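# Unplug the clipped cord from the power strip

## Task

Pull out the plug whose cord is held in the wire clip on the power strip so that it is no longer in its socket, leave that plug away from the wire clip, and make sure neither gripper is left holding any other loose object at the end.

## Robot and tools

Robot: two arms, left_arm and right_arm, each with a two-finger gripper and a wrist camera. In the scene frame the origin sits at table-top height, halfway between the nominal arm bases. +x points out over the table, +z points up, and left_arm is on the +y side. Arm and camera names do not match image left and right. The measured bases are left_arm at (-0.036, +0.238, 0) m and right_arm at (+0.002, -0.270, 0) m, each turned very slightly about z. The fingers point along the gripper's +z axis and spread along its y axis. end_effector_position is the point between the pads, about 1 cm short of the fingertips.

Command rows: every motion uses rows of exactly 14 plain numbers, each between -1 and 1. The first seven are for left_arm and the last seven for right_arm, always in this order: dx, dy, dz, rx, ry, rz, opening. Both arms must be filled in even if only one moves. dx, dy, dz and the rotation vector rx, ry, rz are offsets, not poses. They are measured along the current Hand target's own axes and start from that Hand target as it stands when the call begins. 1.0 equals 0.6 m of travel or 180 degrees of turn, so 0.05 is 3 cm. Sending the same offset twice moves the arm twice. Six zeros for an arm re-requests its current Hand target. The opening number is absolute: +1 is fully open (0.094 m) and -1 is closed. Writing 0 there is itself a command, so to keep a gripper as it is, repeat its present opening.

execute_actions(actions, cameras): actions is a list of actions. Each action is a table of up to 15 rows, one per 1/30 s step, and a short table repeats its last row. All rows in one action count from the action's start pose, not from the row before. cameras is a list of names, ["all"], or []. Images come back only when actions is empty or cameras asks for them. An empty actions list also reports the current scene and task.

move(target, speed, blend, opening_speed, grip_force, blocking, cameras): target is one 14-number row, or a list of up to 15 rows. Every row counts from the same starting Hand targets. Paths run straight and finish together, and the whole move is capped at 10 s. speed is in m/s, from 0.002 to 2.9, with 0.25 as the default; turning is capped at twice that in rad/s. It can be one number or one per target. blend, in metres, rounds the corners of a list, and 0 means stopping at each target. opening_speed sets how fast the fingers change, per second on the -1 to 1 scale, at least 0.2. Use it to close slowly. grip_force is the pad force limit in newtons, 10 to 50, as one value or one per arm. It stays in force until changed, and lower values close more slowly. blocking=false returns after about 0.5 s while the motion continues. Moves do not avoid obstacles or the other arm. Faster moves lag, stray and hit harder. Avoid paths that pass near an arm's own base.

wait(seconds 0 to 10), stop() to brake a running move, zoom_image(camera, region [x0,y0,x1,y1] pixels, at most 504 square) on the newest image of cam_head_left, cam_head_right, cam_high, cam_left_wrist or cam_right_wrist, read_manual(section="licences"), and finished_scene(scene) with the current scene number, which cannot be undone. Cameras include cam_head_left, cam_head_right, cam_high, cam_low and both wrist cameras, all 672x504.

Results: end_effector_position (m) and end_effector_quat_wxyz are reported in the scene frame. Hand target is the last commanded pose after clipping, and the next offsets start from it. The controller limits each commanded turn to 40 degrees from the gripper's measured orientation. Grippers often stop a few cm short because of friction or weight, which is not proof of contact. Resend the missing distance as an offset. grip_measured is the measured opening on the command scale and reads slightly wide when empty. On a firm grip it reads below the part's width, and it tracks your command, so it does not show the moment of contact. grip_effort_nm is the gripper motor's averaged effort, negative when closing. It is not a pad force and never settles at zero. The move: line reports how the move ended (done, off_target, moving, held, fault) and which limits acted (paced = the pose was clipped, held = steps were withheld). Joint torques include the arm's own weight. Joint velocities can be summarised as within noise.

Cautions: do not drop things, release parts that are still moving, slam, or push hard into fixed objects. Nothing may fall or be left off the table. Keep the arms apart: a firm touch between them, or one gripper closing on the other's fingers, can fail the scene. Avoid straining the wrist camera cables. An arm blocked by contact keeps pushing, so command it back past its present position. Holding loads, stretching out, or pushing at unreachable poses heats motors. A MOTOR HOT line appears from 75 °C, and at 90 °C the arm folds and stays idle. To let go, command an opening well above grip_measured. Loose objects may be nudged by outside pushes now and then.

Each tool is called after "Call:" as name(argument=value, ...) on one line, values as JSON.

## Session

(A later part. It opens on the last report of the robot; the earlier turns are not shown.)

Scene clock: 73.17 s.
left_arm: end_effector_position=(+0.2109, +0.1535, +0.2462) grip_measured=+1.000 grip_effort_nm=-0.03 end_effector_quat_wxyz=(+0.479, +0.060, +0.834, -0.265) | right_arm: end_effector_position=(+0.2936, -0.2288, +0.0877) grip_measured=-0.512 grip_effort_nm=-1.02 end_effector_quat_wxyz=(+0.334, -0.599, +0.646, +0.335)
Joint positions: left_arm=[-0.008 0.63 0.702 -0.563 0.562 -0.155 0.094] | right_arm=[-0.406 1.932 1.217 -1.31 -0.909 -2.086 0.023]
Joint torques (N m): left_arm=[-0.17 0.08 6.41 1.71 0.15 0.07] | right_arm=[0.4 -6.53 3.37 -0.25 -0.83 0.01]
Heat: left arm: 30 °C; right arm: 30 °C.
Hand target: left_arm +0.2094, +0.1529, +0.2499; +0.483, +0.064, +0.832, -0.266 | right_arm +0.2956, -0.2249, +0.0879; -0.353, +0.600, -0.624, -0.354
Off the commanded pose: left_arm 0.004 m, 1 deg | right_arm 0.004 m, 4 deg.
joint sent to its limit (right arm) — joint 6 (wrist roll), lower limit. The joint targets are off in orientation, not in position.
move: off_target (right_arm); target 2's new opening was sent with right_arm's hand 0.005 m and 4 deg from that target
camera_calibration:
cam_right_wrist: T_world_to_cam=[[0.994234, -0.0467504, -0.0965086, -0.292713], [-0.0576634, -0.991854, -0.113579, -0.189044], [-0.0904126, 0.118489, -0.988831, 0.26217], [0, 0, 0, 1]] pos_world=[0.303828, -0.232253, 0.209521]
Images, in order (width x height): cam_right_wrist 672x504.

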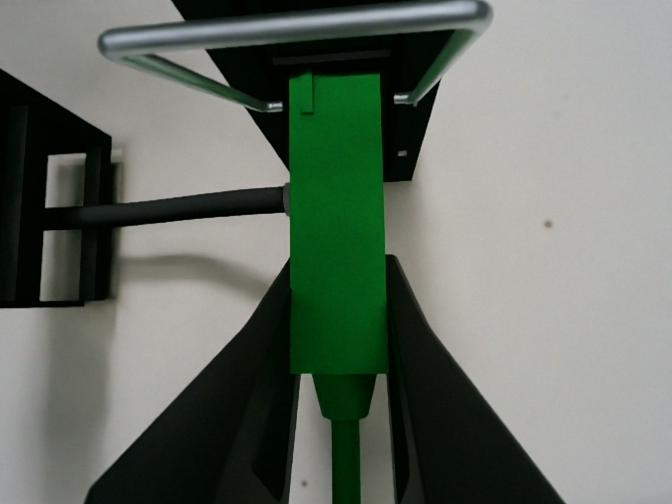

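Call:
move(target=[0,0,0,0,0,0,1,0.083,0,-0.144,0,0,0,-0.8], speed=0.1, cameras=["cam_right_wrist","cam_low","cam_high"])

Scene clock: 75.67 s.
left_arm: end_effector_position=(+0.2109, +0.1535, +0.2462) grip_measured=+1.000 grip_effort_nm=-0.03 end_effector_quat_wxyz=(+0.479, +0.060, +0.834, -0.265) | right_arm: end_effector_position=(+0.2935, -0.3248, +0.0795) grip_measured=-0.513 grip_effort_nm=-1.01 end_effector_quat_wxyz=(+0.295, -0.552, +0.727, +0.282)
Joint positions: left_arm=[-0.008 0.63 0.702 -0.563 0.562 -0.155 0.094] | right_arm=[-0.648 1.99 1.355 -1.389 -0.736 -2.086 0.023]
Joint torques (N m): left_arm=[0.03 0.34 6.49 1.66 0.16 0.05] | right_arm=[-0.62 -7.05 6.32 -1 -0.48 -0.01]
Heat: left arm: 30 °C; right arm: 30 °C.
Hand target: left_arm +0.2094, +0.1529, +0.2499; +0.483, +0.064, +0.832, -0.266 | right_arm +0.2928, -0.3246, +0.0880; +0.354, -0.600, +0.624, +0.354
Off the commanded pose: left_arm 0.004 m, 1 deg | right_arm 0.008 m, 17 deg.
joint sent to its limit (right arm) — joint 6 (wrist roll), lower limit. The joint targets are off in orientation, not in position.
move: off_target (right_arm)
camera_calibration:
cam_right_wrist: T_world_to_cam=[[0.962697, -0.226613, -0.147854, -0.342928], [-0.224172, -0.973984, 0.0331911, -0.242254], [-0.151529, 0.00119181, -0.988452, 0.245316], [0, 0, 0, 1]] pos_world=[0.313002, -0.313956, 0.19982]
Images, in order (width x height): cam_high 672x504, cam_low 672x504, cam_right_wrist 672x504.

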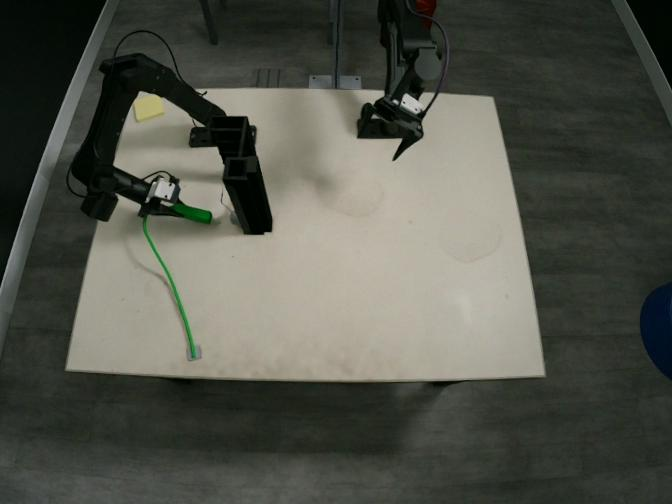

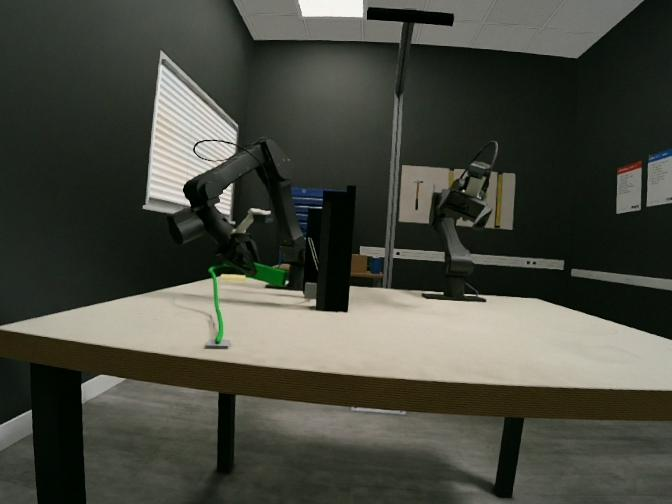

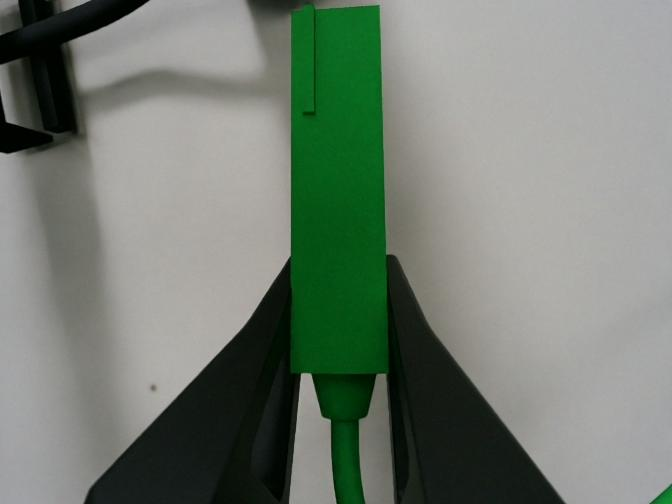

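Call:
move(target=[0,0,0,0,0,0,1,0.07,-0.05,0.003,0,0,0,-0.8], speed=0.08, cameras=["cam_low"])

Call:
zoom_image(camera="cam_low", region=[190, 210, 350, 330])

Scene clock: 79.53 s.
left_arm: end_effector_position=(+0.2109, +0.1535, +0.2462) grip_measured=+1.000 grip_effort_nm=-0.03 end_effector_quat_wxyz=(+0.479, +0.060, +0.834, -0.265) | right_arm: end_effector_position=(+0.3146, -0.3406, +0.0462) grip_measured=-0.514 grip_effort_nm=-1.01 end_effector_quat_wxyz=(+0.285, -0.543, +0.729, +0.304)
Joint positions: left_arm=[-0.008 0.63 0.702 -0.563 0.562 -0.155 0.094] | right_arm=[-0.648 2.173 1.478 -1.38 -0.729 -2.086 0.023]
Joint torques (N m): left_arm=[-0.18 0.14 6.79 1.7 0.18 0.03] | right_arm=[-0.36 -8.21 5.87 -0.54 -0.56 0]
Heat: left arm: 30 °C; right arm: 31 °C.
Hand target: left_arm +0.2094, +0.1529, +0.2499; +0.483, +0.064, +0.832, -0.266 | right_arm +0.3216, -0.3448, +0.0502; +0.354, -0.600, +0.624, +0.354
Off the commanded pose: left_arm 0.004 m, 1 deg | right_arm 0.009 m, 17 deg.
joint sent to its limit (right arm) — joint 6 (wrist roll), lower limit. The joint targets are off in orientation, not in position.
move: off_target (right_arm)
Images, in order (width x height): cam_low 672x504.

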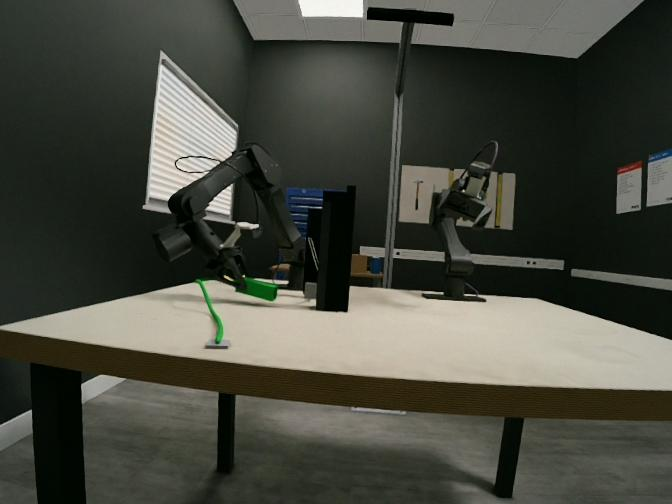

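Scaled by 3.150.

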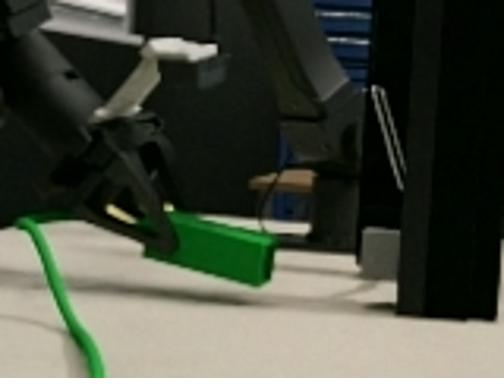

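Call:
move(target=[0,0,0,0,0,0,1,0.026,0,0.015,0,-0.07,0,-0.8], speed=0.05, cameras=["cam_low"])

Call:
zoom_image(camera="cam_low", region=[190, 210, 350, 330])

Scene clock: 85.63 s.
left_arm: end_effector_position=(+0.2109, +0.1535, +0.2462) grip_measured=+1.000 grip_effort_nm=-0.03 end_effector_quat_wxyz=(+0.479, +0.060, +0.834, -0.265) | right_arm: end_effector_position=(+0.3195, -0.3456, +0.0307) grip_measured=-0.514 grip_effort_nm=-1.01 end_effector_quat_wxyz=(+0.324, -0.493, +0.737, +0.330)
Joint positions: left_arm=[-0.008 0.63 0.702 -0.563 0.562 -0.155 0.094] | right_arm=[-0.692 2.255 1.472 -1.359 -0.823 -2.086 0.023]
Joint torques (N m): left_arm=[0.17 -0.18 6.71 1.74 0.19 0.01] | right_arm=[-0.98 -8.32 3.1 -0.6 -0.86 0.04]
Heat: left arm: 30 °C; right arm: 31 °C.
Hand target: left_arm +0.2094, +0.1529, +0.2499; +0.483, +0.064, +0.832, -0.266 | right_arm +0.3213, -0.3448, +0.0321; +0.420, -0.558, +0.581, +0.418
Off the commanded pose: left_arm 0.004 m, 1 deg | right_arm 0.002 m, 24 deg.
joint sent to its limit (right arm) — joint 6 (wrist roll), lower limit. The joint targets are off in orientation, not in position.
move: off_target (right_arm)
Images, in order (width x height): cam_low 672x504.

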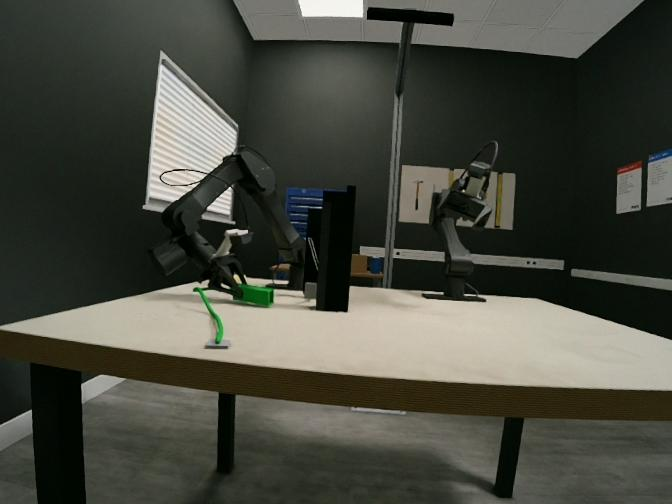

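Scaled by 3.150.

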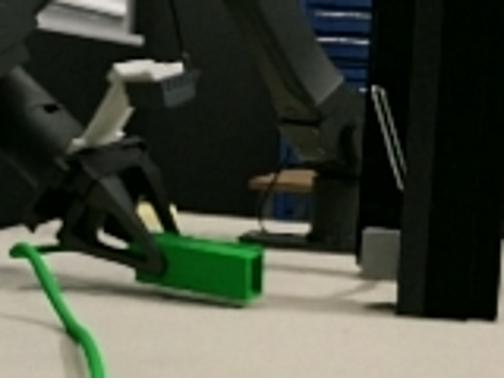

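Call:
move(target=[[0,0,0,0,0,0,1,0.0123,0,0.0052,0,0,0,-0.8],[0,0,0,0,0,0,1,0.0123,0,0.0052,0,0,0,0.1]], speed=0.04, opening_speed=0.6, cameras=["cam_low","cam_right_wrist"])

Call:
zoom_image(camera="cam_low", region=[190, 210, 350, 330])

Scene clock: 93.93 s.
left_arm: end_effector_position=(+0.2109, +0.1535, +0.2462) grip_measured=+1.000 grip_effort_nm=-0.03 end_effector_quat_wxyz=(+0.479, +0.060, +0.834, -0.265) | right_arm: end_effector_position=(+0.3207, -0.3448, +0.0245) grip_measured=+0.098 grip_effort_nm=0.10 end_effector_quat_wxyz=(+0.330, -0.491, +0.736, +0.329)
Joint positions: left_arm=[-0.008 0.63 0.702 -0.563 0.562 -0.155 0.094] | right_arm=[-0.692 2.268 1.461 -1.332 -0.834 -2.086 0.052]
Joint torques (N m): left_arm=[0.1 0.13 6.53 1.72 0.15 0.08] | right_arm=[-0.8 -8.39 2.86 -0.61 -0.75 0.02]
Motor temperatures (°C): left_arm=[23 25 30 29 22 24 24] | right_arm=[22 32 29 24 25 23 24]
Heat: left arm: 30 °C; right arm: 32 °C.
Hand target: left_arm +0.2094, +0.1529, +0.2499; +0.483, +0.064, +0.832, -0.266 | right_arm +0.3211, -0.3441, +0.0242; +0.420, -0.558, +0.581, +0.418
Off the commanded pose: left_arm 0.004 m, 1 deg | right_arm 0.001 m, 24 deg.
joint sent to its limit (right arm) — joint 6 (wrist roll), lower limit. The joint targets are off in orientation, not in position.
move: off_target (right_arm); target 2's new opening was sent with right_arm's hand 0.001 m and 24 deg from that target
camera_calibration:
cam_right_wrist: T_world_to_cam=[[0.931004, -0.288506, -0.223595, -0.391223], [-0.313927, -0.945431, -0.0872315, -0.212253], [-0.186227, 0.151406, -0.970771, 0.257546], [0, 0, 0, 1]] pos_world=[0.34556, -0.352535, 0.144027]
Images, in order (width x height): cam_low 672x504, cam_right_wrist 672x504.

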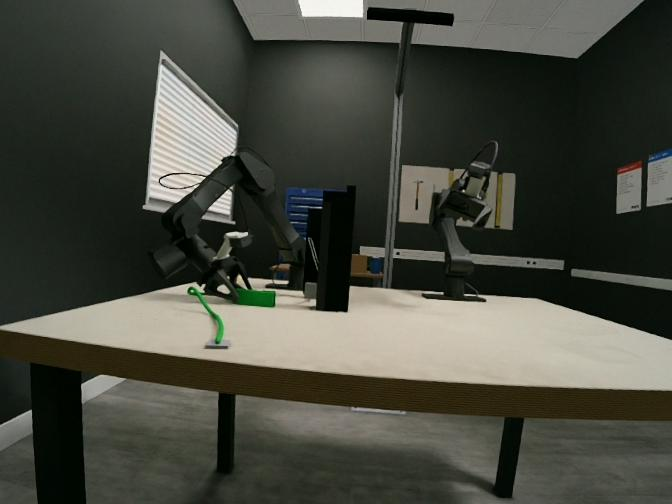

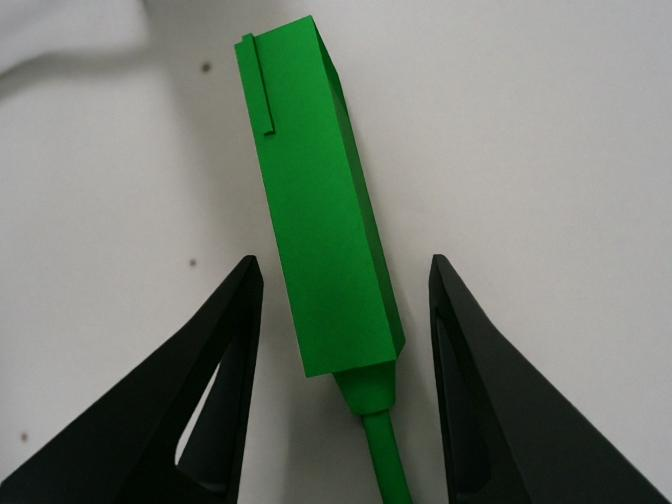

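Scaled by 3.150.

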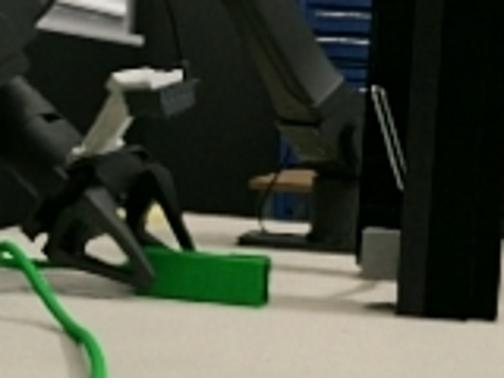

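Call:
move(target=[0,0,0,0,0,0,1,-0.16,0,-0.05,0,0,0,0.1], speed=0.15, cameras=["cam_low","cam_high"])

Scene clock: 96.70 s.
left_arm: end_effector_position=(+0.2109, +0.1535, +0.2462) grip_measured=+1.000 grip_effort_nm=-0.03 end_effector_quat_wxyz=(+0.479, +0.060, +0.834, -0.265) | right_arm: end_effector_position=(+0.3200, -0.3439, +0.1077) grip_measured=+0.098 grip_effort_nm=0.10 end_effector_quat_wxyz=(+0.351, -0.485, +0.736, +0.315)
Joint positions: left_arm=[-0.008 0.63 0.702 -0.563 0.562 -0.155 0.094] | right_arm=[-0.705 2.096 1.536 -1.549 -0.869 -2.086 0.052]
Joint torques (N m): left_arm=[-0.09 -0.23 6.68 1.7 0.19 0.01] | right_arm=[-0.42 -10.93 5 -0.82 -0.78 0.02]
Heat: left arm: 31 °C; right arm: 33 °C.
Hand target: left_arm +0.2094, +0.1529, +0.2499; +0.483, +0.064, +0.832, -0.266 | right_arm +0.3229, -0.3441, +0.1247; +0.420, -0.558, +0.581, +0.418
Off the commanded pose: left_arm 0.004 m, 1 deg | right_arm 0.017 m, 24 deg.
joint sent to its limit (right arm) — joint 4 (wrist pitch), lower limit; joint 6 (wrist roll), lower limit. The joint targets are off in orientation, not in position.
move: off_target (right_arm)
Images, in order (width x height): cam_high 672x504, cam_low 672x504.

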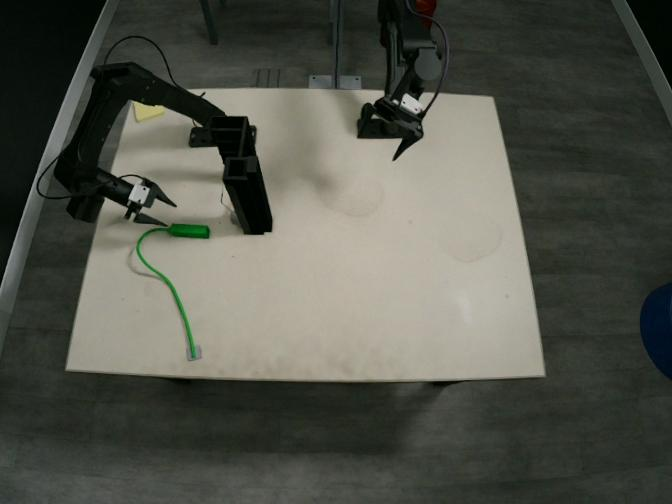

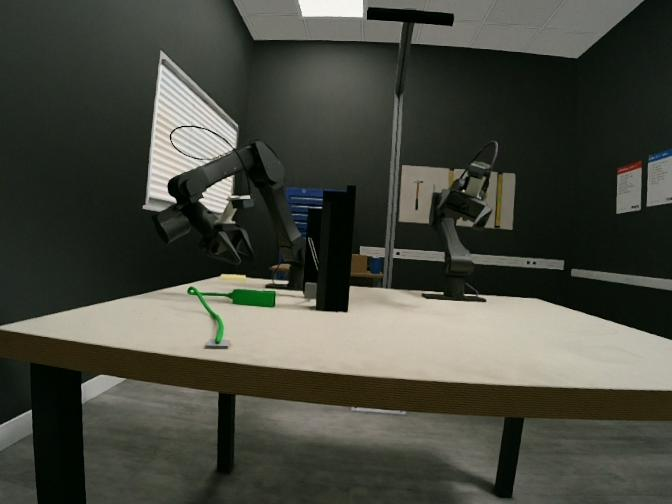

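Call:
finished_scene(scene=2)

The scene is finished: the task was done.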